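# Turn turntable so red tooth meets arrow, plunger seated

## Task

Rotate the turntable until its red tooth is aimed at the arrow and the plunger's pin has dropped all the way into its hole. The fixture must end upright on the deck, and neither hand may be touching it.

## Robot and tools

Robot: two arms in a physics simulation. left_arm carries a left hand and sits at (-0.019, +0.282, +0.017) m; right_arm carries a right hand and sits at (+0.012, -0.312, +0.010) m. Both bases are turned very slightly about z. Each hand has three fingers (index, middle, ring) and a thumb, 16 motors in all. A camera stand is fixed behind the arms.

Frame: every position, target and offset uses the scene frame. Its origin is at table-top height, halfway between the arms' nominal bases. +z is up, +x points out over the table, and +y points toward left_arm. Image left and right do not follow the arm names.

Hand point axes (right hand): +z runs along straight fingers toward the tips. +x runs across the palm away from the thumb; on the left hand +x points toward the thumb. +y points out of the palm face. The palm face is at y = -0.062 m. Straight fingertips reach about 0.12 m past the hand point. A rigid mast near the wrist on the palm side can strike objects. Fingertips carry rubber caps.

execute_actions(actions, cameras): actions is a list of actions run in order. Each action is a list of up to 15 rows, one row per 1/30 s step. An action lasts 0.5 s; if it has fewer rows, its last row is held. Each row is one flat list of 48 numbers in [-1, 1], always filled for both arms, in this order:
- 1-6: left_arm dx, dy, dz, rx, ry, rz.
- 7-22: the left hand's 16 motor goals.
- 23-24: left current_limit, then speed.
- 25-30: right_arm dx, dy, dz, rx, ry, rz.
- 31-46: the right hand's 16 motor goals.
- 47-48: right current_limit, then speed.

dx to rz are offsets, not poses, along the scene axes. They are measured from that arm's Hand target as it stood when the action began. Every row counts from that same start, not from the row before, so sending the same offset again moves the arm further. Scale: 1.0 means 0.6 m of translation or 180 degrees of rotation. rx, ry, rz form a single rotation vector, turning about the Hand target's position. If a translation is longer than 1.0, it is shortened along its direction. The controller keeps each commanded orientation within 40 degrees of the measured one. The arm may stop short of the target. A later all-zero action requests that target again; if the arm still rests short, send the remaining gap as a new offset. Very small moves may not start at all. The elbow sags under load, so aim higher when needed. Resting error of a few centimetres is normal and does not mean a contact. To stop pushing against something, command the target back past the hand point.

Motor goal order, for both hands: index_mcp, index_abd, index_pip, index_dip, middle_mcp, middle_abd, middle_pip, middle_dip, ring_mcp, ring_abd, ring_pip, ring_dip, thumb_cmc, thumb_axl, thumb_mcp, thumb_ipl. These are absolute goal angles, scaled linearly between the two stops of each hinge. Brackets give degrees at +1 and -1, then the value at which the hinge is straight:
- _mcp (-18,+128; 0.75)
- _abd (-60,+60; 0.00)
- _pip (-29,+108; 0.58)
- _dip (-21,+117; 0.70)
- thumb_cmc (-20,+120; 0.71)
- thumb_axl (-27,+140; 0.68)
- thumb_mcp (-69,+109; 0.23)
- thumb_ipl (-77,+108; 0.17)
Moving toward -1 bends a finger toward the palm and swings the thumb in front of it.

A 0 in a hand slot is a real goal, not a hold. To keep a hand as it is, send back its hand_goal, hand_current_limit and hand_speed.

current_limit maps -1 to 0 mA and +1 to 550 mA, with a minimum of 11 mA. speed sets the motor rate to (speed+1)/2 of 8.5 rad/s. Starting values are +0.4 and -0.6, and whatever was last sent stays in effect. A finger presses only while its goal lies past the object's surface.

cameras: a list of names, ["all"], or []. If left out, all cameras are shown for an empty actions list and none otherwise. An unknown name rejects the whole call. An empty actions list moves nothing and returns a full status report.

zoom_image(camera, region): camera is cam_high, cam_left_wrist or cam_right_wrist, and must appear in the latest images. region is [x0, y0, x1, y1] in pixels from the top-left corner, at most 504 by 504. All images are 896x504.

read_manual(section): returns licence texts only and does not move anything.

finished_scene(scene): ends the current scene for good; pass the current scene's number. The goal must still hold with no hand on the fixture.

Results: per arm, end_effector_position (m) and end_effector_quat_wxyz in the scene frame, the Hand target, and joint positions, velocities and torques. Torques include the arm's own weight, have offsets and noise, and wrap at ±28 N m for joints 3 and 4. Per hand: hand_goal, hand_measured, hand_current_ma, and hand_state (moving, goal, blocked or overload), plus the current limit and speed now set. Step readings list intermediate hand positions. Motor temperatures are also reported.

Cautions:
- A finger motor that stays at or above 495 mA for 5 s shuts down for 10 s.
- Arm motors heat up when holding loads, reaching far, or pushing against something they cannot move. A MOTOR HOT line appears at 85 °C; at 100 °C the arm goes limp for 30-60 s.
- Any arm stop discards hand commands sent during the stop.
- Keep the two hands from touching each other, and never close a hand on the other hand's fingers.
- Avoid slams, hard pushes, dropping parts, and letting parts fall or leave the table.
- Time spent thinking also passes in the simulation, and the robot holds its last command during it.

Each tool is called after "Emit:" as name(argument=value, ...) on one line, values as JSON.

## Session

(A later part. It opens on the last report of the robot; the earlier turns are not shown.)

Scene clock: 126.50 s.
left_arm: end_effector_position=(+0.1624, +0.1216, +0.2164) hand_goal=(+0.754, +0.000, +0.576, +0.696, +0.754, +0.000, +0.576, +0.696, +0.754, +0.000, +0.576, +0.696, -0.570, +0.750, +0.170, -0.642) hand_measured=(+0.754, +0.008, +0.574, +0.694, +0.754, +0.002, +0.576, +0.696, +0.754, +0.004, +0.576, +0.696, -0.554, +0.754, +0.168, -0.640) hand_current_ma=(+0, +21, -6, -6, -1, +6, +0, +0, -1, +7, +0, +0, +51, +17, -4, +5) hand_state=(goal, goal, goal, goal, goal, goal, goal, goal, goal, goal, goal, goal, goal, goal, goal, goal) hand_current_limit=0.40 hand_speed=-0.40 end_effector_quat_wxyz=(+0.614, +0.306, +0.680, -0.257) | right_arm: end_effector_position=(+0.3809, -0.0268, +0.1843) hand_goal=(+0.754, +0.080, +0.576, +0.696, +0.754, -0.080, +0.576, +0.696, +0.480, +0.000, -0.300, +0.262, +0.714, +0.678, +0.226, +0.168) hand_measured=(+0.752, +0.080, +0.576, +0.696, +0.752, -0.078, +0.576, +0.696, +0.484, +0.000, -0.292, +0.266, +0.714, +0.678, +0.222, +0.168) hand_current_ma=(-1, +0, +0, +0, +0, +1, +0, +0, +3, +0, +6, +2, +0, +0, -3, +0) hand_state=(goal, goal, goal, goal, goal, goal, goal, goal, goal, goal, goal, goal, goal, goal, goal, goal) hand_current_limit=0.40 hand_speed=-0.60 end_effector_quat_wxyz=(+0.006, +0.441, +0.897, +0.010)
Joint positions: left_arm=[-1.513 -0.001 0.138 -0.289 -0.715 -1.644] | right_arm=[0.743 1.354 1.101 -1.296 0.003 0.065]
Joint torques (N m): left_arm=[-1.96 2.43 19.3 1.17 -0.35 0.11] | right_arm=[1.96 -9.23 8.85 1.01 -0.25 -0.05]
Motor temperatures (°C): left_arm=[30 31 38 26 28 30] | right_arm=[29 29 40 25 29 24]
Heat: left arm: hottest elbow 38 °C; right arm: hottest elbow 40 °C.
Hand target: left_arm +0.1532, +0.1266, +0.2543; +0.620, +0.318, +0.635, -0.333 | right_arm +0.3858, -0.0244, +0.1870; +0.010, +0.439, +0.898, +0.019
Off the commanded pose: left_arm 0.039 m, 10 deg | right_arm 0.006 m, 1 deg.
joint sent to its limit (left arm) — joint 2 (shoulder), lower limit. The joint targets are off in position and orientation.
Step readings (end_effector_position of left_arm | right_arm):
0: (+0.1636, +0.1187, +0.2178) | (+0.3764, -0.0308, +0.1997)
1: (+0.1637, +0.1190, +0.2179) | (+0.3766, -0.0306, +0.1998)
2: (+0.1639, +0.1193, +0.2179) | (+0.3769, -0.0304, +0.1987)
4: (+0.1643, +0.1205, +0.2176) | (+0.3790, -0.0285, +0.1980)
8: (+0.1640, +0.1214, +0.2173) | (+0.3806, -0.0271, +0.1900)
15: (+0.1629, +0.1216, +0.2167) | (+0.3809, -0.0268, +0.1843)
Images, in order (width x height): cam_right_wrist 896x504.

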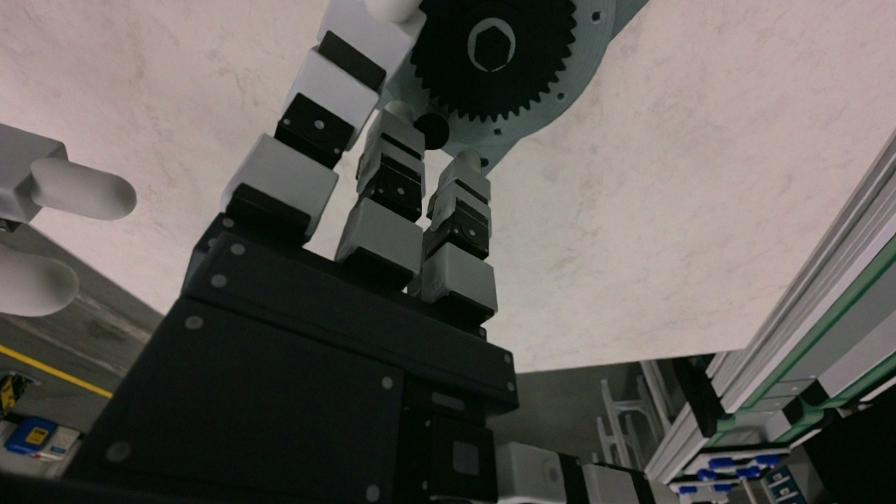

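Emit:
execute_actions(actions=[[[0.054,0.0685,0.037,0.1256,0.098,0,0.754,0,0.576,0.696,0.754,0,0.576,0.696,0.754,0,0.576,0.696,-0.571,0.75,0.17,-0.643,0.4,-0.4,-0.003,0,-0.024,0,0,0,0.754,0.08,0.576,0.696,0.754,-0.08,0.576,0.696,0.48,0,-0.3,0.261,0.714,0.678,0.226,0.168,0.4,-0.6]],[[0.054,0.0685,0.037,0.1256,0.098,0,0.754,0,0.576,0.696,0.754,0,0.576,0.696,0.754,0,0.576,0.696,-0.571,0.75,0.17,-0.643,0.4,-0.4,0,0,0,0,0,0,0.754,0.08,0.576,0.696,0.754,-0.08,0.576,0.696,0.48,0,-0.3,0.261,0.714,0.678,0.226,0.168,0.4,-0.6]],[[0.054,0.0685,0.037,0.1256,0.098,0,0.754,0,0.576,0.696,0.754,0,0.576,0.696,0.754,0,0.576,0.696,-0.571,0.75,0.17,-0.643,0.4,-0.4,0,0,0,0,0,0,0.754,0.08,0.576,0.696,0.754,-0.08,0.576,0.696,0.48,0,-0.3,0.261,0.714,0.678,0.226,0.168,0.4,-0.6]]], cameras=["cam_high","cam_right_wrist"])

Emit:
zoom_image(camera="cam_right_wrist", region=[330, 0, 630, 220])

Scene clock: 130.80 s.
left_arm: end_effector_position=(+0.2415, +0.2495, +0.2921) hand_goal=(+0.754, +0.000, +0.576, +0.696, +0.754, +0.000, +0.576, +0.696, +0.754, +0.000, +0.576, +0.696, -0.570, +0.750, +0.170, -0.642) hand_measured=(+0.754, +0.002, +0.574, +0.694, +0.754, +0.002, +0.576, +0.696, +0.754, +0.002, +0.576, +0.696, -0.568, +0.752, +0.168, -0.640) hand_current_ma=(-1, +6, -4, -6, -1, +5, +0, +0, -1, +6, +0, +0, +5, +6, -7, +5) hand_state=(goal, goal, goal, goal, goal, goal, goal, goal, goal, goal, goal, goal, goal, goal, goal, goal) hand_current_limit=0.40 hand_speed=-0.40 end_effector_quat_wxyz=(+0.011, +0.419, +0.907, -0.030) | right_arm: end_effector_position=(+0.3807, -0.0248, +0.1770) hand_goal=(+0.754, +0.080, +0.576, +0.696, +0.754, -0.080, +0.576, +0.696, +0.480, +0.000, -0.300, +0.262, +0.714, +0.678, +0.226, +0.168) hand_measured=(+0.752, +0.080, +0.576, +0.696, +0.754, -0.076, +0.574, +0.694, +0.484, +0.000, -0.292, +0.266, +0.714, +0.678, +0.222, +0.168) hand_current_ma=(-1, +0, +0, +0, +0, +2, -1, -1, +3, +0, +6, +2, +0, +0, -3, +0) hand_state=(goal, goal, goal, goal, goal, goal, goal, goal, goal, goal, goal, goal, goal, goal, goal, goal) hand_current_limit=0.40 hand_speed=-0.60 end_effector_quat_wxyz=(+0.008, +0.440, +0.898, +0.017)
Joint positions: left_arm=[-0.389 0.934 1.071 -1.687 0.061 -1.122] | right_arm=[0.746 1.354 1.078 -1.259 0.001 0.065]
Joint torques (N m): left_arm=[0.26 -5.13 16.17 -0.5 -0.23 0.19] | right_arm=[1.49 -8.64 8.02 1.32 -0.18 -0.03]
Heat: left arm: hottest elbow 38 °C; right arm: hottest elbow 39 °C.
Hand target: left_arm +0.2504, +0.2499, +0.3209; +0.016, +0.426, +0.904, -0.036 | right_arm +0.3840, -0.0244, +0.1726; +0.010, +0.439, +0.898, +0.019
Off the commanded pose: left_arm 0.030 m, 1 deg | right_arm 0.006 m, 0 deg.
joint sent to its limit (left arm) — joint 4 (wrist pitch), lower limit. The joint targets are off in position and orientation.
Step readings (end_effector_position of left_arm | right_arm):
0: (+0.1624, +0.1216, +0.2164) | (+0.3809, -0.0268, +0.1843)
1: (+0.1621, +0.1215, +0.2165) | (+0.3808, -0.0269, +0.1837)
2: (+0.1617, +0.1226, +0.2167) | (+0.3810, -0.0268, +0.1833)
4: (+0.1636, +0.1285, +0.2187) | (+0.3815, -0.0263, +0.1810)
8: (+0.1725, +0.1494, +0.2351) | (+0.3804, -0.0260, +0.1772)
15: (+0.1766, +0.1606, +0.2488) | (+0.3807, -0.0248, +0.1770)
16: (+0.1773, +0.1622, +0.2471) | (+0.3807, -0.0248, +0.1770)
17: (+0.1785, +0.1676, +0.2462) | (+0.3807, -0.0248, +0.1770)
19: (+0.1843, +0.1830, +0.2479) | (+0.3807, -0.0248, +0.1770)
23: (+0.2032, +0.1980, +0.2607) | (+0.3807, -0.0248, +0.1770)
30: (+0.2084, +0.2080, +0.2612) | (+0.3807, -0.0248, +0.1770)
31: (+0.2074, +0.2101, +0.2625) | (+0.3807, -0.0248, +0.1770)
32: (+0.2063, +0.2162, +0.2650) | (+0.3807, -0.0248, +0.1770)
34: (+0.2102, +0.2329, +0.2778) | (+0.3807, -0.0248, +0.1770)
38: (+0.2386, +0.2429, +0.2996) | (+0.3807, -0.0248, +0.1770)
45: (+0.2429, +0.2489, +0.2897) | (+0.3807, -0.0248, +0.1770)
Images, in order (width x height): cam_high 896x504, cam_right_wrist 896x504.

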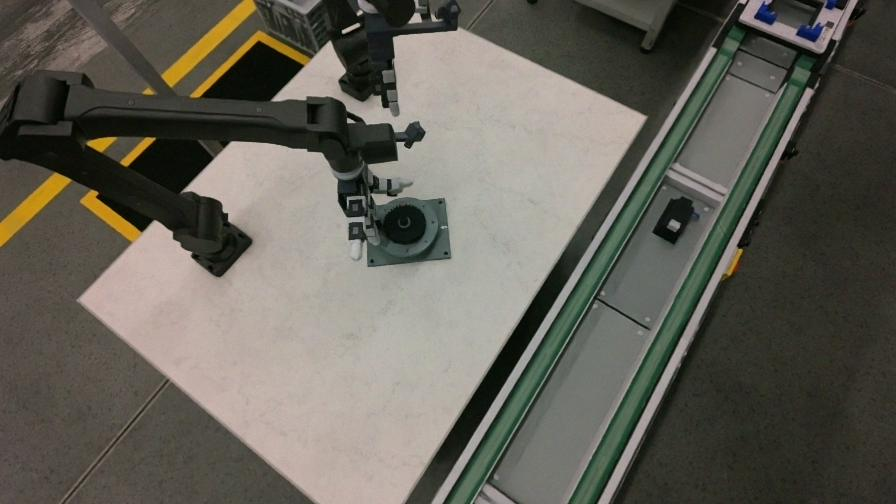

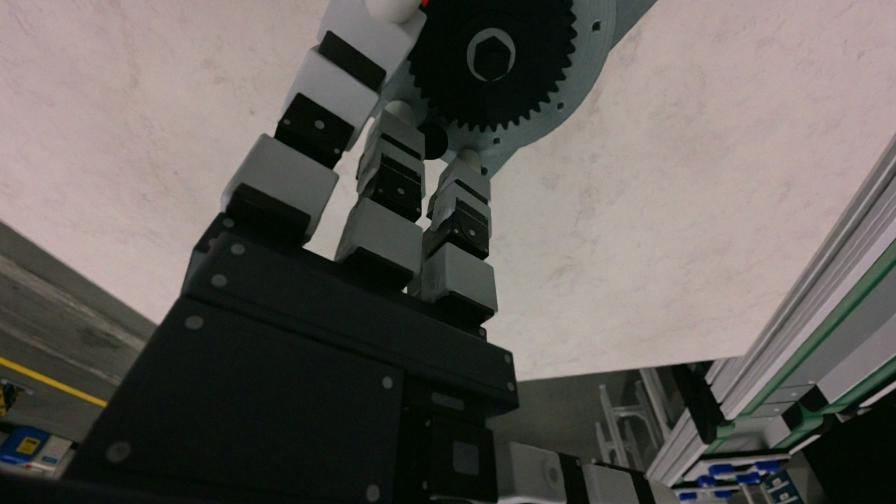

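Scaled by 1.680.

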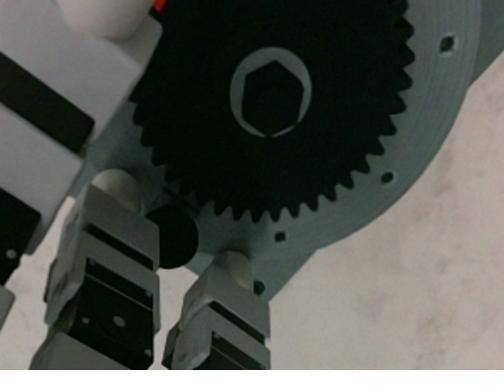

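Emit:
execute_actions(actions=[[[0,0,0,0,0,0,0.754,0,0.576,0.696,0.754,0,0.576,0.696,0.754,0,0.576,0.696,-0.571,0.75,0.17,-0.643,0.4,-0.4,-0.003,-0.004,-0.006,0,0,0,0.754,0.08,0.576,0.696,0.754,-0.08,0.576,0.696,0.48,0,-0.3,0.261,0.714,0.678,0.226,0.168,0.4,-0.6]]], cameras=["cam_right_wrist"])

Emit:
zoom_image(camera="cam_right_wrist", region=[380, 70, 530, 220])

Emit:
zoom_image(camera="cam_right_wrist", region=[330, 0, 630, 220])

Scene clock: 132.97 s.
left_arm: end_effector_position=(+0.2416, +0.2494, +0.2921) hand_goal=(+0.754, +0.000, +0.576, +0.696, +0.754, +0.000, +0.576, +0.696, +0.754, +0.000, +0.576, +0.696, -0.570, +0.750, +0.170, -0.642) hand_measured=(+0.754, +0.002, +0.574, +0.694, +0.754, +0.002, +0.576, +0.696, +0.754, +0.002, +0.576, +0.696, -0.568, +0.752, +0.168, -0.640) hand_current_ma=(-1, +6, -4, -6, -1, +5, +0, +0, -1, +6, +0, +0, +5, +6, -7, +5) hand_state=(goal, goal, goal, goal, goal, goal, goal, goal, goal, goal, goal, goal, goal, goal, goal, goal) hand_current_limit=0.40 hand_speed=-0.40 end_effector_quat_wxyz=(+0.011, +0.420, +0.907, -0.030) | right_arm: end_effector_position=(+0.3808, -0.0247, +0.1770) hand_goal=(+0.754, +0.080, +0.576, +0.696, +0.754, -0.080, +0.576, +0.696, +0.480, +0.000, -0.300, +0.262, +0.714, +0.678, +0.226, +0.168) hand_measured=(+0.754, +0.080, +0.576, +0.696, +0.756, -0.074, +0.576, +0.694, +0.484, +0.000, -0.292, +0.266, +0.714, +0.678, +0.222, +0.168) hand_current_ma=(+0, +0, +0, +0, +1, +3, +0, -1, +3, +0, +6, +2, +0, +0, -3, +0) hand_state=(goal, goal, goal, goal, goal, goal, goal, goal, goal, goal, goal, goal, goal, goal, goal, goal) hand_current_limit=0.40 hand_speed=-0.60 end_effector_quat_wxyz=(+0.009, +0.440, +0.898, +0.019)
Joint positions: left_arm=[-0.389 0.934 1.071 -1.687 0.061 -1.121] | right_arm=[0.746 1.351 1.074 -1.251 0.001 0.065]
Joint torques (N m): left_arm=[0.32 -5.13 16.18 -0.5 -0.2 0.19] | right_arm=[2.14 -8.23 7.12 1.11 -0.19 -0.04]
Heat: left arm: hottest elbow 38 °C; right arm: hottest elbow 39 °C.
Hand target: left_arm +0.2504, +0.2499, +0.3209; +0.016, +0.426, +0.904, -0.036 | right_arm +0.3822, -0.0268, +0.1690; +0.010, +0.439, +0.898, +0.019
Off the commanded pose: left_arm 0.030 m, 1 deg | right_arm 0.008 m, 0 deg.
joint sent to its limit (left arm) — joint 4 (wrist pitch), lower limit. The joint targets are off in position and orientation.
Step readings (end_effector_position of left_arm | right_arm):
0: (+0.2415, +0.2495, +0.2921) | (+0.3807, -0.0248, +0.1770)
1: (+0.2415, +0.2495, +0.2921) | (+0.3807, -0.0248, +0.1770)
2: (+0.2415, +0.2495, +0.2921) | (+0.3809, -0.0245, +0.1772)
4: (+0.2415, +0.2495, +0.2921) | (+0.3808, -0.0247, +0.1766)
8: (+0.2416, +0.2494, +0.2921) | (+0.3809, -0.0246, +0.1776)
15: (+0.2416, +0.2494, +0.2921) | (+0.3808, -0.0247, +0.1770)
Images, in order (width x height): cam_right_wrist 896x504.

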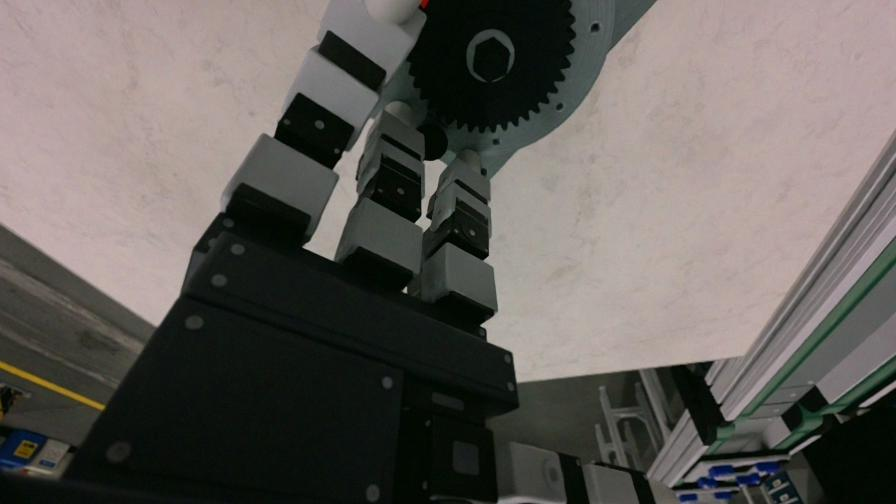

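Scaled by 3.360.

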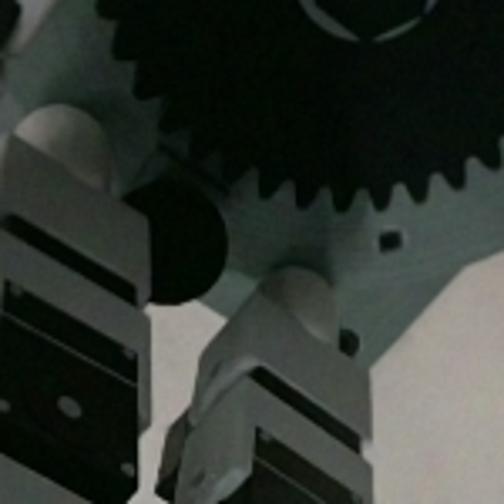

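Scaled by 1.680.

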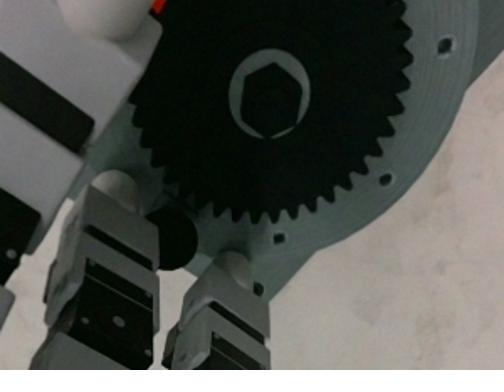

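Emit:
execute_actions(actions=[[[0,0,0,0,0,0,0.754,0,0.576,0.696,0.754,0,0.576,0.696,0.754,0,0.576,0.696,-0.571,0.75,0.17,-0.643,0.4,-0.4,0,0,0.022,0,0,0,0.754,0.08,0.576,0.696,0.754,-0.08,0.576,0.696,0.48,0,-0.3,0.261,0.714,0.678,0.226,0.168,0.4,-0.6]],[[0,0,0,0,0,0,0.754,0,0.576,0.696,0.754,0,0.576,0.696,0.754,0,0.576,0.696,-0.571,0.75,0.17,-0.643,0.4,-0.4,0,0,0,0,0,0,0.754,-0.03,0.576,0.696,0.754,0.03,0.576,0.696,0.48,0,-0.3,0.261,0.714,0.678,0.226,0.168,0.4,-0.75]],[[0,0,0,0,0,0,0.754,0,0.576,0.696,0.754,0,0.576,0.696,0.754,0,0.576,0.696,-0.571,0.75,0.17,-0.643,0.4,-0.4,0,0,0,0,0,0,0.754,-0.1,0.576,0.696,0.754,0.1,0.576,0.696,0.48,0,-0.3,0.261,0.714,0.678,0.226,0.168,0.4,-0.8]]], cameras=["cam_right_wrist"])

Emit:
zoom_image(camera="cam_right_wrist", region=[380, 70, 530, 220])

Scene clock: 136.37 s.
left_arm: end_effector_position=(+0.2416, +0.2494, +0.2921) hand_goal=(+0.754, +0.000, +0.576, +0.696, +0.754, +0.000, +0.576, +0.696, +0.754, +0.000, +0.576, +0.696, -0.570, +0.750, +0.170, -0.642) hand_measured=(+0.754, +0.002, +0.574, +0.694, +0.754, +0.002, +0.576, +0.696, +0.754, +0.002, +0.576, +0.696, -0.568, +0.752, +0.168, -0.640) hand_current_ma=(-1, +6, -4, -6, -1, +5, +0, +0, -1, +6, +0, +0, +5, +6, -7, +5) hand_state=(goal, goal, goal, goal, goal, goal, goal, goal, goal, goal, goal, goal, goal, goal, goal, goal) hand_current_limit=0.40 hand_speed=-0.40 end_effector_quat_wxyz=(+0.011, +0.420, +0.907, -0.030) | right_arm: end_effector_position=(+0.3777, -0.0230, +0.1770) hand_goal=(+0.754, -0.100, +0.576, +0.696, +0.754, +0.100, +0.576, +0.696, +0.480, +0.000, -0.300, +0.262, +0.714, +0.678, +0.226, +0.168) hand_measured=(+0.754, -0.006, +0.576, +0.696, +0.748, -0.014, +0.574, +0.694, +0.484, +0.000, -0.292, +0.266, +0.714, +0.678, +0.222, +0.168) hand_current_ma=(+0, +204, +0, +0, -5, -270, -1, -1, +3, +0, +6, +2, +0, +0, -3, +0) hand_state=(goal, blocked, goal, goal, goal, blocked, goal, goal, goal, goal, goal, goal, goal, goal, goal, goal) hand_current_limit=0.40 hand_speed=-0.80 end_effector_quat_wxyz=(+0.006, +0.434, +0.900, +0.018)
Joint positions: left_arm=[-0.389 0.934 1.071 -1.687 0.061 -1.121] | right_arm=[0.75 1.349 1.074 -1.257 -0.002 0.058]
Joint torques (N m): left_arm=[0.32 -5.13 16.2 -0.49 -0.2 0.19] | right_arm=[1.61 -9.11 9.25 -0.01 -0.06 -0.04]
Heat: left arm: hottest elbow 38 °C; right arm: hottest elbow 38 °C.
Hand target: left_arm +0.2504, +0.2499, +0.3209; +0.016, +0.426, +0.904, -0.036 | right_arm +0.3822, -0.0268, +0.1822; +0.010, +0.439, +0.898, +0.019
Off the commanded pose: left_arm 0.030 m, 1 deg | right_arm 0.008 m, 1 deg.
joint sent to its limit (left arm) — joint 4 (wrist pitch), lower limit. The joint targets are off in position and orientation.
Step readings (end_effector_position of left_arm | right_arm):
0: (+0.2416, +0.2494, +0.2921) | (+0.3808, -0.0247, +0.1770)
1: (+0.2416, +0.2494, +0.2921) | (+0.3807, -0.0247, +0.1777)
2: (+0.2416, +0.2494, +0.2921) | (+0.3807, -0.0247, +0.1777)
4: (+0.2416, +0.2494, +0.2921) | (+0.3807, -0.0247, +0.1777)
8: (+0.2416, +0.2494, +0.2921) | (+0.3802, -0.0252, +0.1774)
15: (+0.2416, +0.2494, +0.2921) | (+0.3798, -0.0253, +0.1772)
16: (+0.2416, +0.2494, +0.2921) | (+0.3798, -0.0253, +0.1772)
17: (+0.2416, +0.2494, +0.2921) | (+0.3793, -0.0253, +0.1771)
19: (+0.2416, +0.2494, +0.2921) | (+0.3780, -0.0235, +0.1771)
23: (+0.2416, +0.2494, +0.2921) | (+0.3778, -0.0232, +0.1771)
30: (+0.2416, +0.2494, +0.2921) | (+0.3778, -0.0232, +0.1771)
31: (+0.2416, +0.2494, +0.2921) | (+0.3778, -0.0232, +0.1771)
32: (+0.2416, +0.2494, +0.2921) | (+0.3778, -0.0232, +0.1771)
34: (+0.2416, +0.2494, +0.2921) | (+0.3777, -0.0230, +0.1770)
38: (+0.2416, +0.2494, +0.2921) | (+0.3777, -0.0230, +0.1770)
45: (+0.2416, +0.2494, +0.2921) | (+0.3777, -0.0230, +0.1770)
Images, in order (width x height): cam_right_wrist 896x504.

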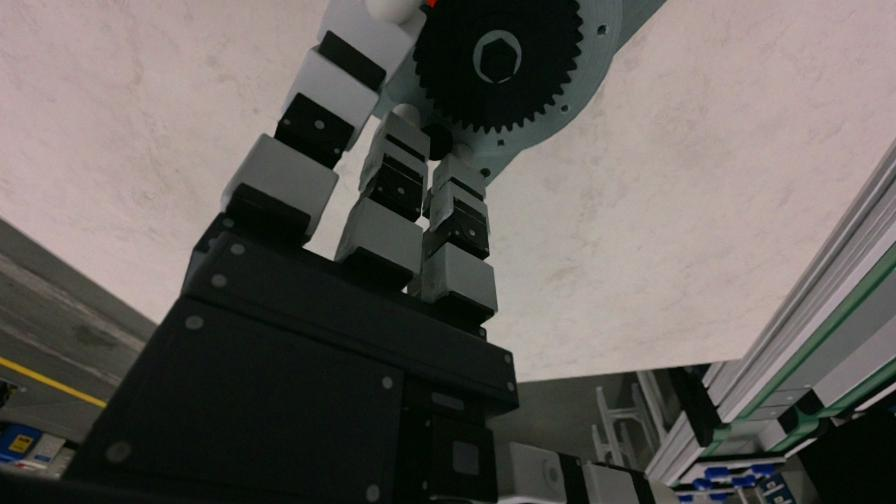

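Scaled by 3.360.

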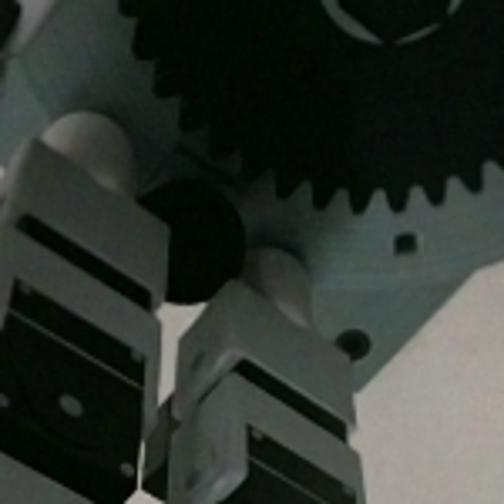

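Emit:
execute_actions(actions=[[[0,0,0.012,0,0,0,0.754,0,0.576,0.696,0.754,0,0.576,0.696,0.754,0,0.576,0.696,-0.571,0.75,0.17,-0.643,0.4,-0.4,0,0,0.01,0,0,0,0.754,0.06,0.576,0.696,0.754,-0.06,0.576,0.696,0.48,0,-0.3,0.261,0.714,0.678,0.226,0.168,0.4,-0.6]],[[0,0,0,0,0,0,0.754,0,0.576,0.696,0.754,0,0.576,0.696,0.754,0,0.576,0.696,-0.571,0.75,0.17,-0.643,0.4,-0.4,0,0,0,0,0,0,0.754,-0.03,0.576,0.696,0.754,0.03,0.576,0.696,0.48,0,-0.3,0.261,0.714,0.678,0.226,0.168,0.4,-0.75]],[[0,0,0,0,0,0,0.754,0,0.576,0.696,0.754,0,0.576,0.696,0.754,0,0.576,0.696,-0.571,0.75,0.17,-0.643,0.4,-0.4,0,0,0,0,0,0,0.754,-0.1,0.576,0.696,0.754,0.1,0.576,0.696,0.48,0,-0.3,0.261,0.714,0.678,0.226,0.168,0.4,-0.8]]], cameras=["cam_right_wrist"])

Emit:
zoom_image(camera="cam_right_wrist", region=[380, 70, 530, 220])

Scene clock: 139.50 s.
left_arm: end_effector_position=(+0.2428, +0.2498, +0.2985) hand_goal=(+0.754, +0.000, +0.576, +0.696, +0.754, +0.000, +0.576, +0.696, +0.754, +0.000, +0.576, +0.696, -0.570, +0.750, +0.170, -0.642) hand_measured=(+0.754, +0.002, +0.574, +0.694, +0.754, +0.002, +0.576, +0.696, +0.754, +0.002, +0.576, +0.696, -0.568, +0.752, +0.168, -0.640) hand_current_ma=(-1, +6, -4, -6, -1, +5, +0, +0, -1, +6, +0, +0, +5, +6, -7, +5) hand_state=(goal, goal, goal, goal, goal, goal, goal, goal, goal, goal, goal, goal, goal, goal, goal, goal) hand_current_limit=0.40 hand_speed=-0.40 end_effector_quat_wxyz=(+0.020, +0.420, +0.907, -0.028) | right_arm: end_effector_position=(+0.3745, -0.0252, +0.1762) hand_goal=(+0.754, -0.100, +0.576, +0.696, +0.754, +0.100, +0.576, +0.696, +0.480, +0.000, -0.300, +0.262, +0.714, +0.678, +0.226, +0.168) hand_measured=(+0.740, -0.036, +0.566, +0.692, +0.752, +0.008, +0.574, +0.694, +0.484, +0.000, -0.292, +0.266, +0.714, +0.678, +0.222, +0.168) hand_current_ma=(-17, +113, -9, -2, -2, -198, -1, -1, +3, +0, +6, +2, +0, +0, -3, +0) hand_state=(goal, blocked, goal, goal, goal, blocked, goal, goal, goal, goal, goal, goal, goal, goal, goal, goal) hand_current_limit=0.40 hand_speed=-0.80 end_effector_quat_wxyz=(+0.002, +0.435, +0.901, +0.012)
Joint positions: left_arm=[-0.389 0.926 1.082 -1.687 0.056 -1.121] | right_arm=[0.75 1.348 1.074 -1.273 -0.005 0.058]
Joint torques (N m): left_arm=[-0.03 -5.19 16.27 -0.46 -0.23 0.11] | right_arm=[1.96 -9.35 10.29 -0.21 0.07 -0.05]
Heat: left arm: hottest elbow 39 °C; right arm: hottest elbow 38 °C.
Hand target: left_arm +0.2504, +0.2499, +0.3281; +0.016, +0.426, +0.904, -0.036 | right_arm +0.3822, -0.0268, +0.1882; +0.010, +0.439, +0.898, +0.019
Off the commanded pose: left_arm 0.031 m, 1 deg | right_arm 0.014 m, 1 deg.
joint sent to its limit (left arm) — joint 4 (wrist pitch), lower limit. The joint targets are off in position and orientation.
Step readings (end_effector_position of left_arm | right_arm):
0: (+0.2416, +0.2494, +0.2921) | (+0.3777, -0.0230, +0.1770)
1: (+0.2416, +0.2494, +0.2921) | (+0.3777, -0.0230, +0.1770)
2: (+0.2417, +0.2496, +0.2922) | (+0.3774, -0.0233, +0.1769)
4: (+0.2416, +0.2500, +0.2927) | (+0.3763, -0.0238, +0.1771)
8: (+0.2424, +0.2499, +0.2959) | (+0.3755, -0.0246, +0.1767)
15: (+0.2428, +0.2498, +0.2985) | (+0.3752, -0.0249, +0.1765)
16: (+0.2428, +0.2498, +0.2985) | (+0.3752, -0.0249, +0.1765)
17: (+0.2428, +0.2498, +0.2985) | (+0.3752, -0.0249, +0.1765)
19: (+0.2428, +0.2498, +0.2985) | (+0.3751, -0.0253, +0.1764)
23: (+0.2428, +0.2498, +0.2985) | (+0.3751, -0.0253, +0.1764)
30: (+0.2428, +0.2498, +0.2985) | (+0.3751, -0.0253, +0.1764)
31: (+0.2428, +0.2498, +0.2985) | (+0.3751, -0.0253, +0.1764)
32: (+0.2428, +0.2498, +0.2985) | (+0.3751, -0.0253, +0.1764)
34: (+0.2428, +0.2498, +0.2985) | (+0.3745, -0.0252, +0.1762)
38: (+0.2428, +0.2498, +0.2985) | (+0.3745, -0.0252, +0.1762)
45: (+0.2428, +0.2498, +0.2985) | (+0.3745, -0.0252, +0.1762)
Images, in order (width x height): cam_right_wrist 896x504.

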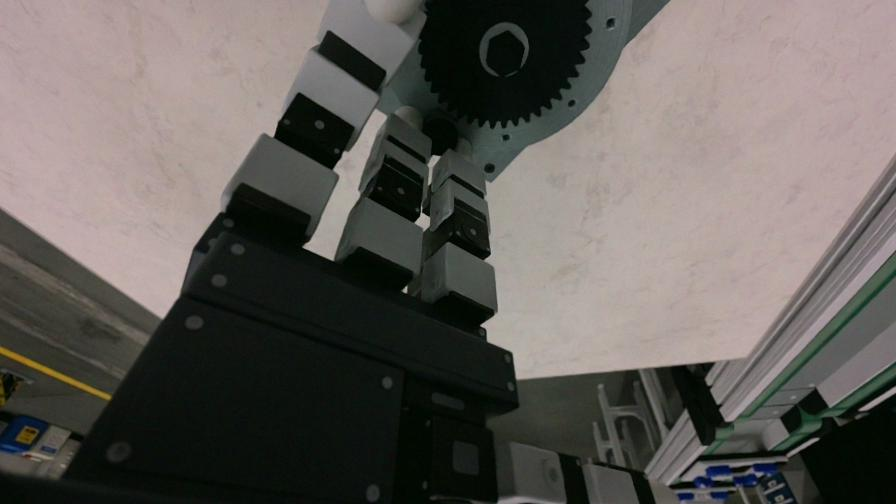

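Scaled by 3.360.

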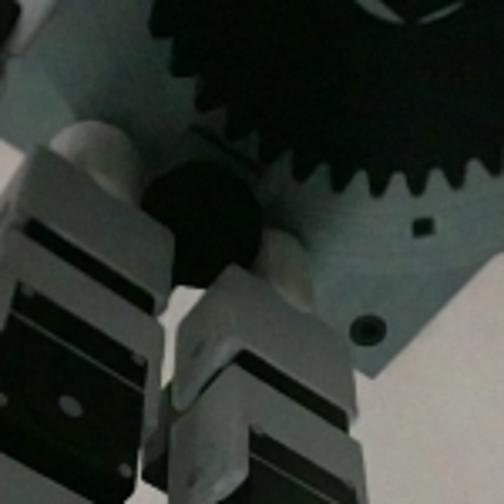

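Emit:
execute_actions(actions=[[[0,0,0,0,0,0,0.754,0,0.576,0.696,0.754,0,0.576,0.696,0.754,0,0.576,0.696,-0.571,0.75,0.17,-0.643,0.4,-0.4,0,0,0.012,0,0,0,0.754,-0.1,0.576,0.696,0.754,0.1,0.576,0.696,0.48,0,-0.3,0.261,0.714,0.678,0.226,0.168,0.4,-0.7]]], cameras=["cam_right_wrist"])

Emit:
zoom_image(camera="cam_right_wrist", region=[380, 70, 530, 220])

Scene clock: 140.70 s.
left_arm: end_effector_position=(+0.2428, +0.2498, +0.2985) hand_goal=(+0.754, +0.000, +0.576, +0.696, +0.754, +0.000, +0.576, +0.696, +0.754, +0.000, +0.576, +0.696, -0.570, +0.750, +0.170, -0.642) hand_measured=(+0.754, +0.002, +0.574, +0.694, +0.754, +0.002, +0.576, +0.696, +0.754, +0.002, +0.576, +0.696, -0.568, +0.752, +0.168, -0.640) hand_current_ma=(-1, +6, -4, -6, -1, +5, +0, +0, -1, +6, +0, +0, +5, +6, -7, +5) hand_state=(goal, goal, goal, goal, goal, goal, goal, goal, goal, goal, goal, goal, goal, goal, goal, goal) hand_current_limit=0.40 hand_speed=-0.40 end_effector_quat_wxyz=(+0.020, +0.420, +0.907, -0.028) | right_arm: end_effector_position=(+0.3733, -0.0262, +0.1757) hand_goal=(+0.754, -0.100, +0.576, +0.696, +0.754, +0.100, +0.576, +0.696, +0.480, +0.000, -0.300, +0.262, +0.714, +0.678, +0.226, +0.168) hand_measured=(+0.734, -0.040, +0.562, +0.692, +0.752, +0.016, +0.574, +0.694, +0.484, +0.000, -0.292, +0.266, +0.714, +0.678, +0.222, +0.168) hand_current_ma=(-27, +103, -14, -3, -1, -173, -1, -1, +3, +0, +6, +2, +0, +0, -3, +0) hand_state=(goal, blocked, goal, goal, goal, blocked, goal, goal, goal, goal, goal, goal, goal, goal, goal, goal) hand_current_limit=0.40 hand_speed=-0.70 end_effector_quat_wxyz=(+0.001, +0.435, +0.901, +0.009)
Joint positions: left_arm=[-0.389 0.926 1.082 -1.687 0.056 -1.121] | right_arm=[0.75 1.348 1.074 -1.279 -0.005 0.058]
Joint torques (N m): left_arm=[0.03 -5.13 16.25 -0.46 -0.23 0.11] | right_arm=[1.79 -10.11 11.47 -0.38 0.08 -0.07]
Heat: left arm: hottest elbow 39 °C; right arm: hottest elbow 38 °C.
Hand target: left_arm +0.2504, +0.2499, +0.3281; +0.016, +0.426, +0.904, -0.036 | right_arm +0.3822, -0.0268, +0.1954; +0.010, +0.439, +0.898, +0.019
Off the commanded pose: left_arm 0.031 m, 1 deg | right_arm 0.022 m, 2 deg.
joint sent to its limit (left arm) — joint 4 (wrist pitch), lower limit. The joint targets are off in position and orientation.
Step readings (end_effector_position of left_arm | right_arm):
0: (+0.2428, +0.2498, +0.2985) | (+0.3745, -0.0252, +0.1762)
1: (+0.2428, +0.2498, +0.2985) | (+0.3745, -0.0252, +0.1762)
2: (+0.2428, +0.2498, +0.2985) | (+0.3745, -0.0252, +0.1762)
4: (+0.2428, +0.2498, +0.2985) | (+0.3745, -0.0252, +0.1762)
8: (+0.2428, +0.2498, +0.2985) | (+0.3739, -0.0257, +0.1759)
15: (+0.2428, +0.2498, +0.2985) | (+0.3733, -0.0262, +0.1757)
Images, in order (width x height): cam_right_wrist 896x504.

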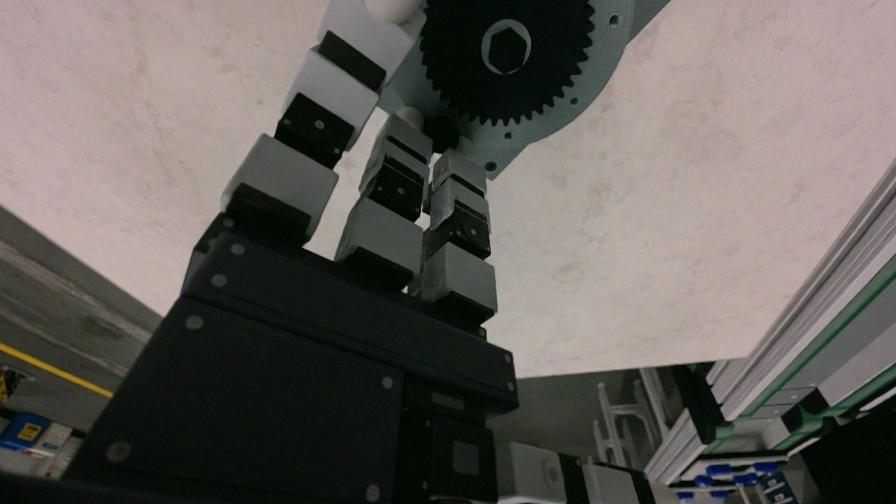

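Scaled by 3.360.

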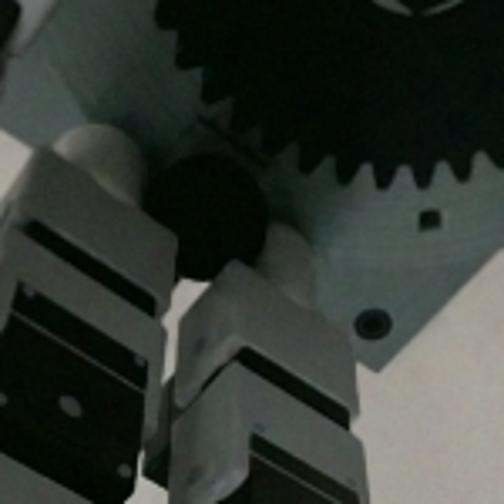

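Emit:
execute_actions(actions=[[[0,0,0,0,0,0,0.754,0,0.576,0.696,0.754,0,0.576,0.696,0.754,0,0.576,0.696,-0.571,0.75,0.17,-0.643,0.4,-0.4,0,0,0,0,0,0,0.754,-0.15,0.576,0.696,0.754,0.12,0.576,0.696,0.48,0,-0.3,0.261,0.714,0.678,0.226,0.168,0.75,-0.7]],[[0,0,0,0,0,0,0.754,0,0.576,0.696,0.754,0,0.576,0.696,0.754,0,0.576,0.696,-0.571,0.75,0.17,-0.643,0.4,-0.4,0.008,0.004,0.012,0,0,0,0.754,-0.15,0.576,0.696,0.754,0.12,0.576,0.696,0.48,0,-0.3,0.261,0.714,0.678,0.226,0.168,0.75,-0.7]]], cameras=["cam_right_wrist"])

Emit:
zoom_image(camera="cam_right_wrist", region=[380, 70, 530, 220])

Scene clock: 142.57 s.
left_arm: end_effector_position=(+0.2428, +0.2498, +0.2985) hand_goal=(+0.754, +0.000, +0.576, +0.696, +0.754, +0.000, +0.576, +0.696, +0.754, +0.000, +0.576, +0.696, -0.570, +0.750, +0.170, -0.642) hand_measured=(+0.754, +0.002, +0.574, +0.694, +0.754, +0.002, +0.576, +0.696, +0.754, +0.002, +0.576, +0.696, -0.568, +0.752, +0.168, -0.640) hand_current_ma=(-1, +6, -4, -6, -1, +5, +0, +0, -1, +6, +0, +0, +5, +6, -7, +5) hand_state=(goal, goal, goal, goal, goal, goal, goal, goal, goal, goal, goal, goal, goal, goal, goal, goal) hand_current_limit=0.40 hand_speed=-0.40 end_effector_quat_wxyz=(+0.020, +0.420, +0.907, -0.028) | right_arm: end_effector_position=(+0.3699, -0.0296, +0.1766) hand_goal=(+0.754, -0.150, +0.576, +0.696, +0.754, +0.120, +0.576, +0.696, +0.480, +0.000, -0.300, +0.262, +0.714, +0.678, +0.226, +0.168) hand_measured=(+0.742, -0.112, +0.566, +0.692, +0.746, +0.064, +0.570, +0.692, +0.484, +0.000, -0.292, +0.266, +0.714, +0.678, +0.222, +0.168) hand_current_ma=(-13, +54, -8, -3, -7, -94, -4, -2, +3, +0, +6, +2, +0, +0, -3, +0) hand_state=(goal, blocked, goal, goal, goal, blocked, goal, goal, goal, goal, goal, goal, goal, goal, goal, goal) hand_current_limit=0.75 hand_speed=-0.70 end_effector_quat_wxyz=(-0.002, +0.435, +0.901, -0.002)
Joint positions: left_arm=[-0.389 0.926 1.082 -1.687 0.056 -1.121] | right_arm=[0.75 1.348 1.081 -1.309 -0.003 0.058]
Joint torques (N m): left_arm=[0.03 -5.13 16.25 -0.46 -0.22 0.11] | right_arm=[1.9 -9 13 -0.36 0.07 -0.09]
Heat: left arm: hottest elbow 39 °C; right arm: hottest elbow 38 °C.
Hand target: left_arm +0.2504, +0.2499, +0.3281; +0.016, +0.426, +0.904, -0.036 | right_arm +0.3870, -0.0244, +0.2026; +0.010, +0.439, +0.898, +0.019
Off the commanded pose: left_arm 0.031 m, 1 deg | right_arm 0.032 m, 3 deg.
joint sent to its limit (left arm) — joint 4 (wrist pitch), lower limit. The joint targets are off in position and orientation.
Step readings (end_effector_position of left_arm | right_arm):
0: (+0.2428, +0.2498, +0.2985) | (+0.3733, -0.0262, +0.1757)
1: (+0.2428, +0.2498, +0.2985) | (+0.3733, -0.0262, +0.1757)
2: (+0.2428, +0.2498, +0.2985) | (+0.3733, -0.0262, +0.1757)
4: (+0.2428, +0.2498, +0.2985) | (+0.3733, -0.0262, +0.1757)
8: (+0.2428, +0.2498, +0.2985) | (+0.3733, -0.0262, +0.1757)
15: (+0.2428, +0.2498, +0.2985) | (+0.3733, -0.0262, +0.1757)
16: (+0.2428, +0.2498, +0.2985) | (+0.3733, -0.0262, +0.1757)
17: (+0.2428, +0.2498, +0.2985) | (+0.3731, -0.0264, +0.1755)
19: (+0.2428, +0.2498, +0.2985) | (+0.3718, -0.0279, +0.1749)
23: (+0.2428, +0.2498, +0.2985) | (+0.3700, -0.0295, +0.1761)
30: (+0.2428, +0.2498, +0.2985) | (+0.3699, -0.0296, +0.1766)
Images, in order (width x height): cam_right_wrist 896x504.

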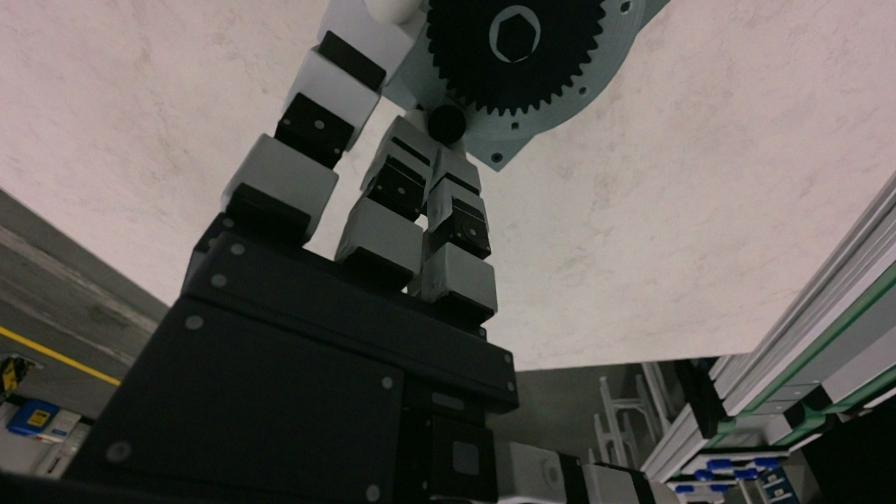

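Scaled by 3.360.

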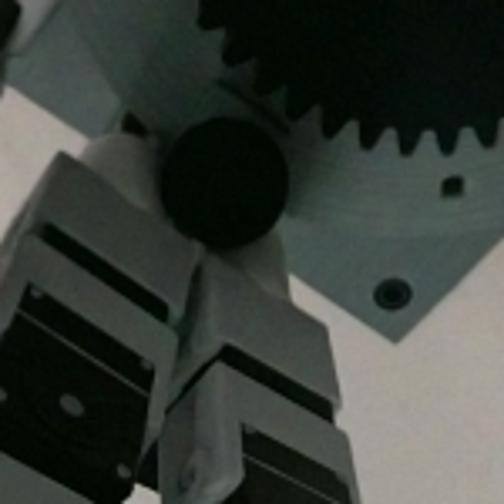

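Emit:
execute_actions(actions=[[[0,0,0,0,0,0,0.754,0,0.576,0.696,0.754,0,0.576,0.696,0.754,0,0.576,0.696,-0.571,0.75,0.17,-0.643,0.4,-0.4,-0.006,0.006,-0.034,0,0,0,0.754,-0.11,0.576,0.696,0.754,0.07,0.576,0.696,0.48,0,-0.3,0.261,0.714,0.678,0.226,0.168,0.5,-0.7]],[[0,0,0,0,0,0,0.754,0,0.576,0.696,0.754,0,0.576,0.696,0.754,0,0.576,0.696,-0.571,0.75,0.17,-0.643,0.4,-0.4,0,0,0,0,0,0,0.754,0.1,0.576,0.696,0.754,-0.1,0.576,0.696,0.48,0,-0.3,0.261,0.714,0.678,0.226,0.168,0.5,-0.7]]], cameras=["cam_right_wrist"])

Emit:
zoom_image(camera="cam_right_wrist", region=[380, 70, 530, 220])

Scene clock: 146.23 s.
left_arm: end_effector_position=(+0.2428, +0.2498, +0.2985) hand_goal=(+0.754, +0.000, +0.576, +0.696, +0.754, +0.000, +0.576, +0.696, +0.754, +0.000, +0.576, +0.696, -0.570, +0.750, +0.170, -0.642) hand_measured=(+0.754, +0.002, +0.574, +0.694, +0.754, +0.002, +0.576, +0.696, +0.754, +0.002, +0.576, +0.696, -0.568, +0.752, +0.168, -0.640) hand_current_ma=(-1, +6, -4, -6, -1, +5, +0, +0, -1, +6, +0, +0, +5, +6, -7, +5) hand_state=(goal, goal, goal, goal, goal, goal, goal, goal, goal, goal, goal, goal, goal, goal, goal, goal) hand_current_limit=0.40 hand_speed=-0.40 end_effector_quat_wxyz=(+0.020, +0.420, +0.907, -0.028) | right_arm: end_effector_position=(+0.3773, -0.0278, +0.1749) hand_goal=(+0.754, +0.100, +0.576, +0.696, +0.754, -0.100, +0.576, +0.696, +0.480, +0.000, -0.300, +0.262, +0.714, +0.678, +0.226, +0.168) hand_measured=(+0.754, +0.096, +0.578, +0.696, +0.754, -0.098, +0.578, +0.696, +0.484, +0.000, -0.292, +0.266, +0.714, +0.678, +0.222, +0.168) hand_current_ma=(+0, -2, +1, +0, +0, +0, +1, +0, +3, +0, +6, +2, +0, +0, -3, +0) hand_state=(goal, goal, goal, goal, goal, goal, goal, goal, goal, goal, goal, goal, goal, goal, goal, goal) hand_current_limit=0.50 hand_speed=-0.70 end_effector_quat_wxyz=(+0.002, +0.440, +0.898, +0.007)
Joint positions: left_arm=[-0.389 0.926 1.082 -1.687 0.056 -1.121] | right_arm=[0.744 1.357 1.081 -1.282 -0.002 0.064]
Joint torques (N m): left_arm=[0.03 -5.13 16.25 -0.46 -0.23 0.11] | right_arm=[2.2 -8.88 9.63 0.87 -0.03 0.08]
Heat: left arm: hottest elbow 39 °C; right arm: hottest elbow 38 °C.
Hand target: left_arm +0.2504, +0.2499, +0.3281; +0.016, +0.426, +0.904, -0.036 | right_arm +0.3834, -0.0208, +0.1822; +0.010, +0.439, +0.898, +0.019
Off the commanded pose: left_arm 0.031 m, 1 deg | right_arm 0.012 m, 2 deg.
joint sent to its limit (left arm) — joint 4 (wrist pitch), lower limit. The joint targets are off in position and orientation.
Step readings (end_effector_position of left_arm | right_arm):
0: (+0.2428, +0.2498, +0.2985) | (+0.3699, -0.0296, +0.1766)
1: (+0.2428, +0.2498, +0.2985) | (+0.3699, -0.0296, +0.1766)
2: (+0.2428, +0.2498, +0.2985) | (+0.3699, -0.0296, +0.1766)
4: (+0.2428, +0.2498, +0.2985) | (+0.3707, -0.0289, +0.1770)
8: (+0.2428, +0.2498, +0.2985) | (+0.3723, -0.0281, +0.1776)
15: (+0.2428, +0.2498, +0.2985) | (+0.3729, -0.0276, +0.1779)
16: (+0.2428, +0.2498, +0.2985) | (+0.3729, -0.0276, +0.1779)
17: (+0.2428, +0.2498, +0.2985) | (+0.3732, -0.0273, +0.1780)
19: (+0.2428, +0.2498, +0.2985) | (+0.3753, -0.0268, +0.1774)
23: (+0.2428, +0.2498, +0.2985) | (+0.3760, -0.0261, +0.1756)
30: (+0.2428, +0.2498, +0.2985) | (+0.3769, -0.0272, +0.1749)
Images, in order (width x height): cam_right_wrist 896x504.

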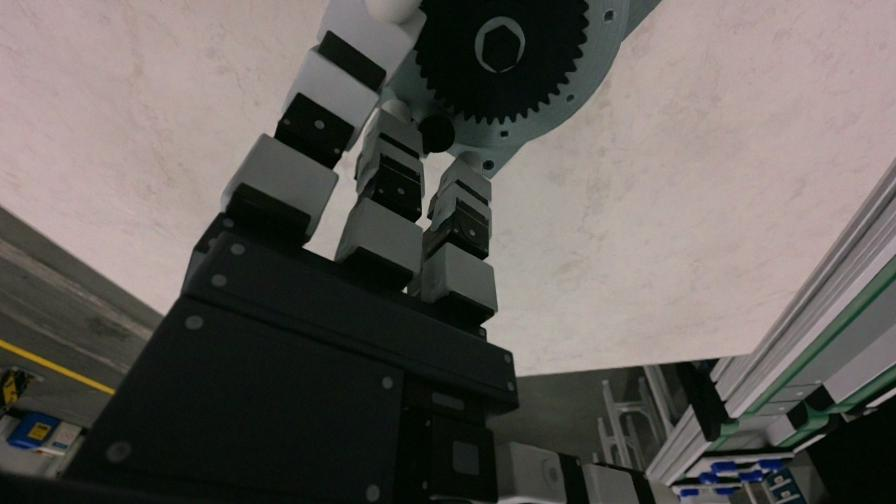

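Scaled by 3.360.

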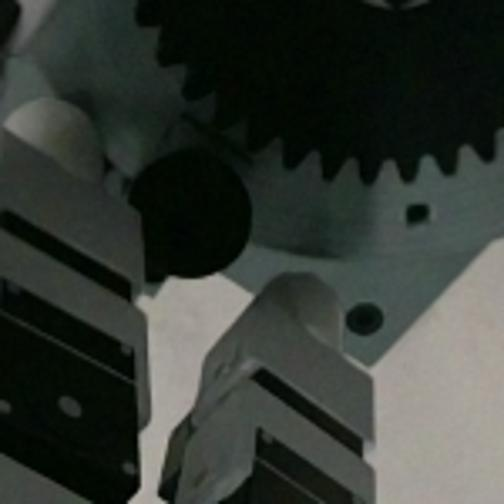

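Emit:
execute_actions(actions=[])

Emit:
zoom_image(camera="cam_right_wrist", region=[380, 70, 530, 220])

Scene clock: 148.60 s.
left_arm: end_effector_position=(+0.2428, +0.2498, +0.2985) hand_goal=(+0.754, +0.000, +0.576, +0.696, +0.754, +0.000, +0.576, +0.696, +0.754, +0.000, +0.576, +0.696, -0.570, +0.750, +0.170, -0.642) hand_measured=(+0.754, +0.002, +0.574, +0.694, +0.754, +0.002, +0.576, +0.696, +0.754, +0.002, +0.576, +0.696, -0.568, +0.752, +0.168, -0.640) hand_current_ma=(-1, +6, -4, -6, -1, +5, +0, +0, -1, +6, +0, +0, +5, +6, -7, +5) hand_state=(goal, goal, goal, goal, goal, goal, goal, goal, goal, goal, goal, goal, goal, goal, goal, goal) hand_current_limit=0.40 hand_speed=-0.40 end_effector_quat_wxyz=(+0.020, +0.420, +0.907, -0.028) | right_arm: end_effector_position=(+0.3773, -0.0278, +0.1749) hand_goal=(+0.754, +0.100, +0.576, +0.696, +0.754, -0.100, +0.576, +0.696, +0.480, +0.000, -0.300, +0.262, +0.714, +0.678, +0.226, +0.168) hand_measured=(+0.754, +0.096, +0.578, +0.696, +0.754, -0.098, +0.578, +0.696, +0.484, +0.000, -0.292, +0.266, +0.714, +0.678, +0.222, +0.168) hand_current_ma=(+0, -2, +1, +0, +0, +0, +1, +0, +3, +0, +6, +2, +0, +0, -3, +0) hand_state=(goal, goal, goal, goal, goal, goal, goal, goal, goal, goal, goal, goal, goal, goal, goal, goal) hand_current_limit=0.50 hand_speed=-0.70 end_effector_quat_wxyz=(+0.002, +0.440, +0.898, +0.007)
Joint positions: left_arm=[-0.389 0.926 1.082 -1.687 0.056 -1.121] | right_arm=[0.744 1.357 1.081 -1.282 -0.002 0.064]
Joint velocities: within noise
Joint torques (N m): left_arm=[-0.03 -5.19 16.25 -0.44 -0.22 0.11] | right_arm=[2.49 -8.82 9.63 1.13 -0.02 0.07]
Motor temperatures (°C): left_arm=[30 31 39 26 28 30] | right_arm=[29 30 38 25 28 24]
Heat: left arm: hottest elbow 39 °C; right arm: hottest elbow 38 °C.
Hand target: left_arm +0.2504, +0.2499, +0.3281; +0.016, +0.426, +0.904, -0.036 | right_arm +0.3834, -0.0208, +0.1822; +0.010, +0.439, +0.898, +0.019
Off the commanded pose: left_arm 0.031 m, 1 deg | right_arm 0.012 m, 2 deg.

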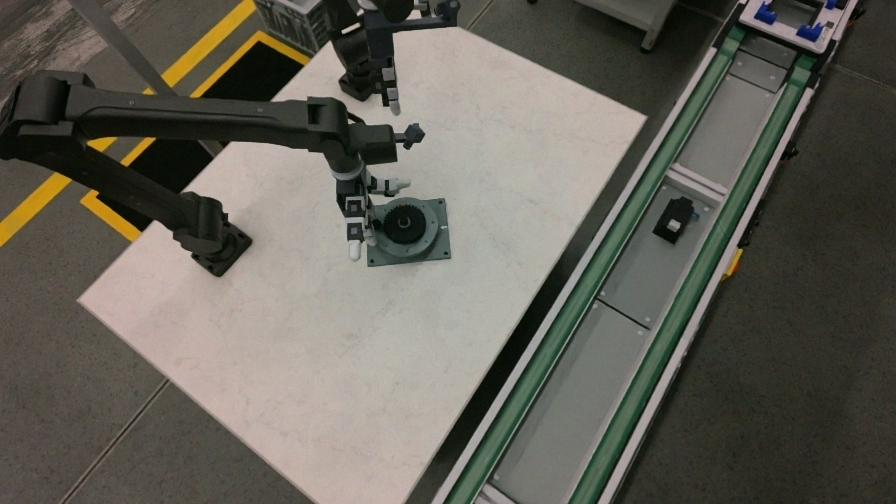

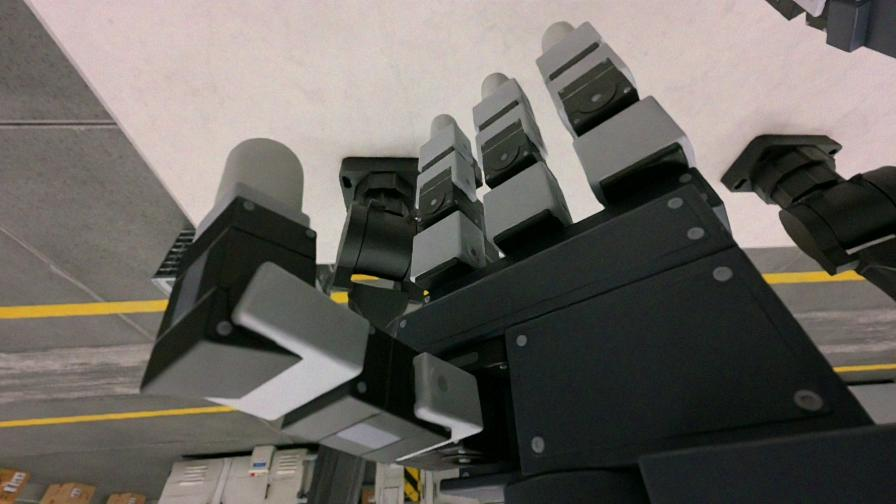

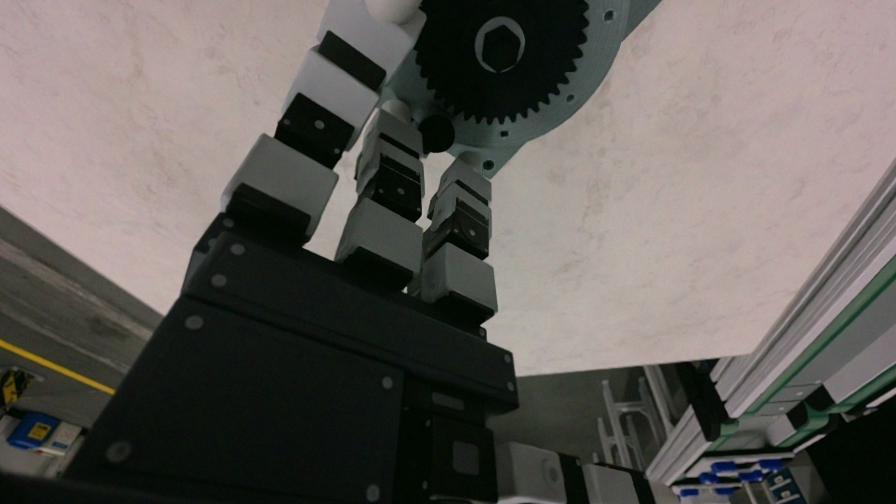

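Scaled by 3.360.

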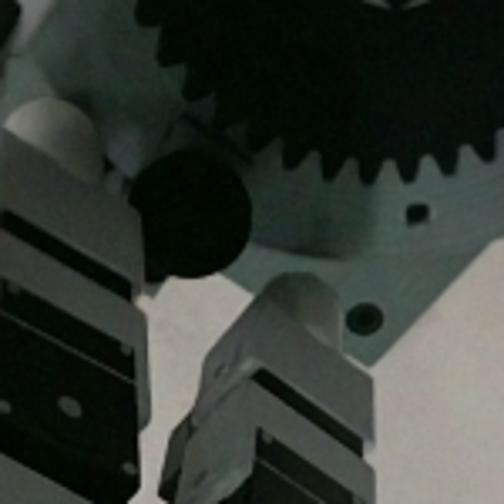

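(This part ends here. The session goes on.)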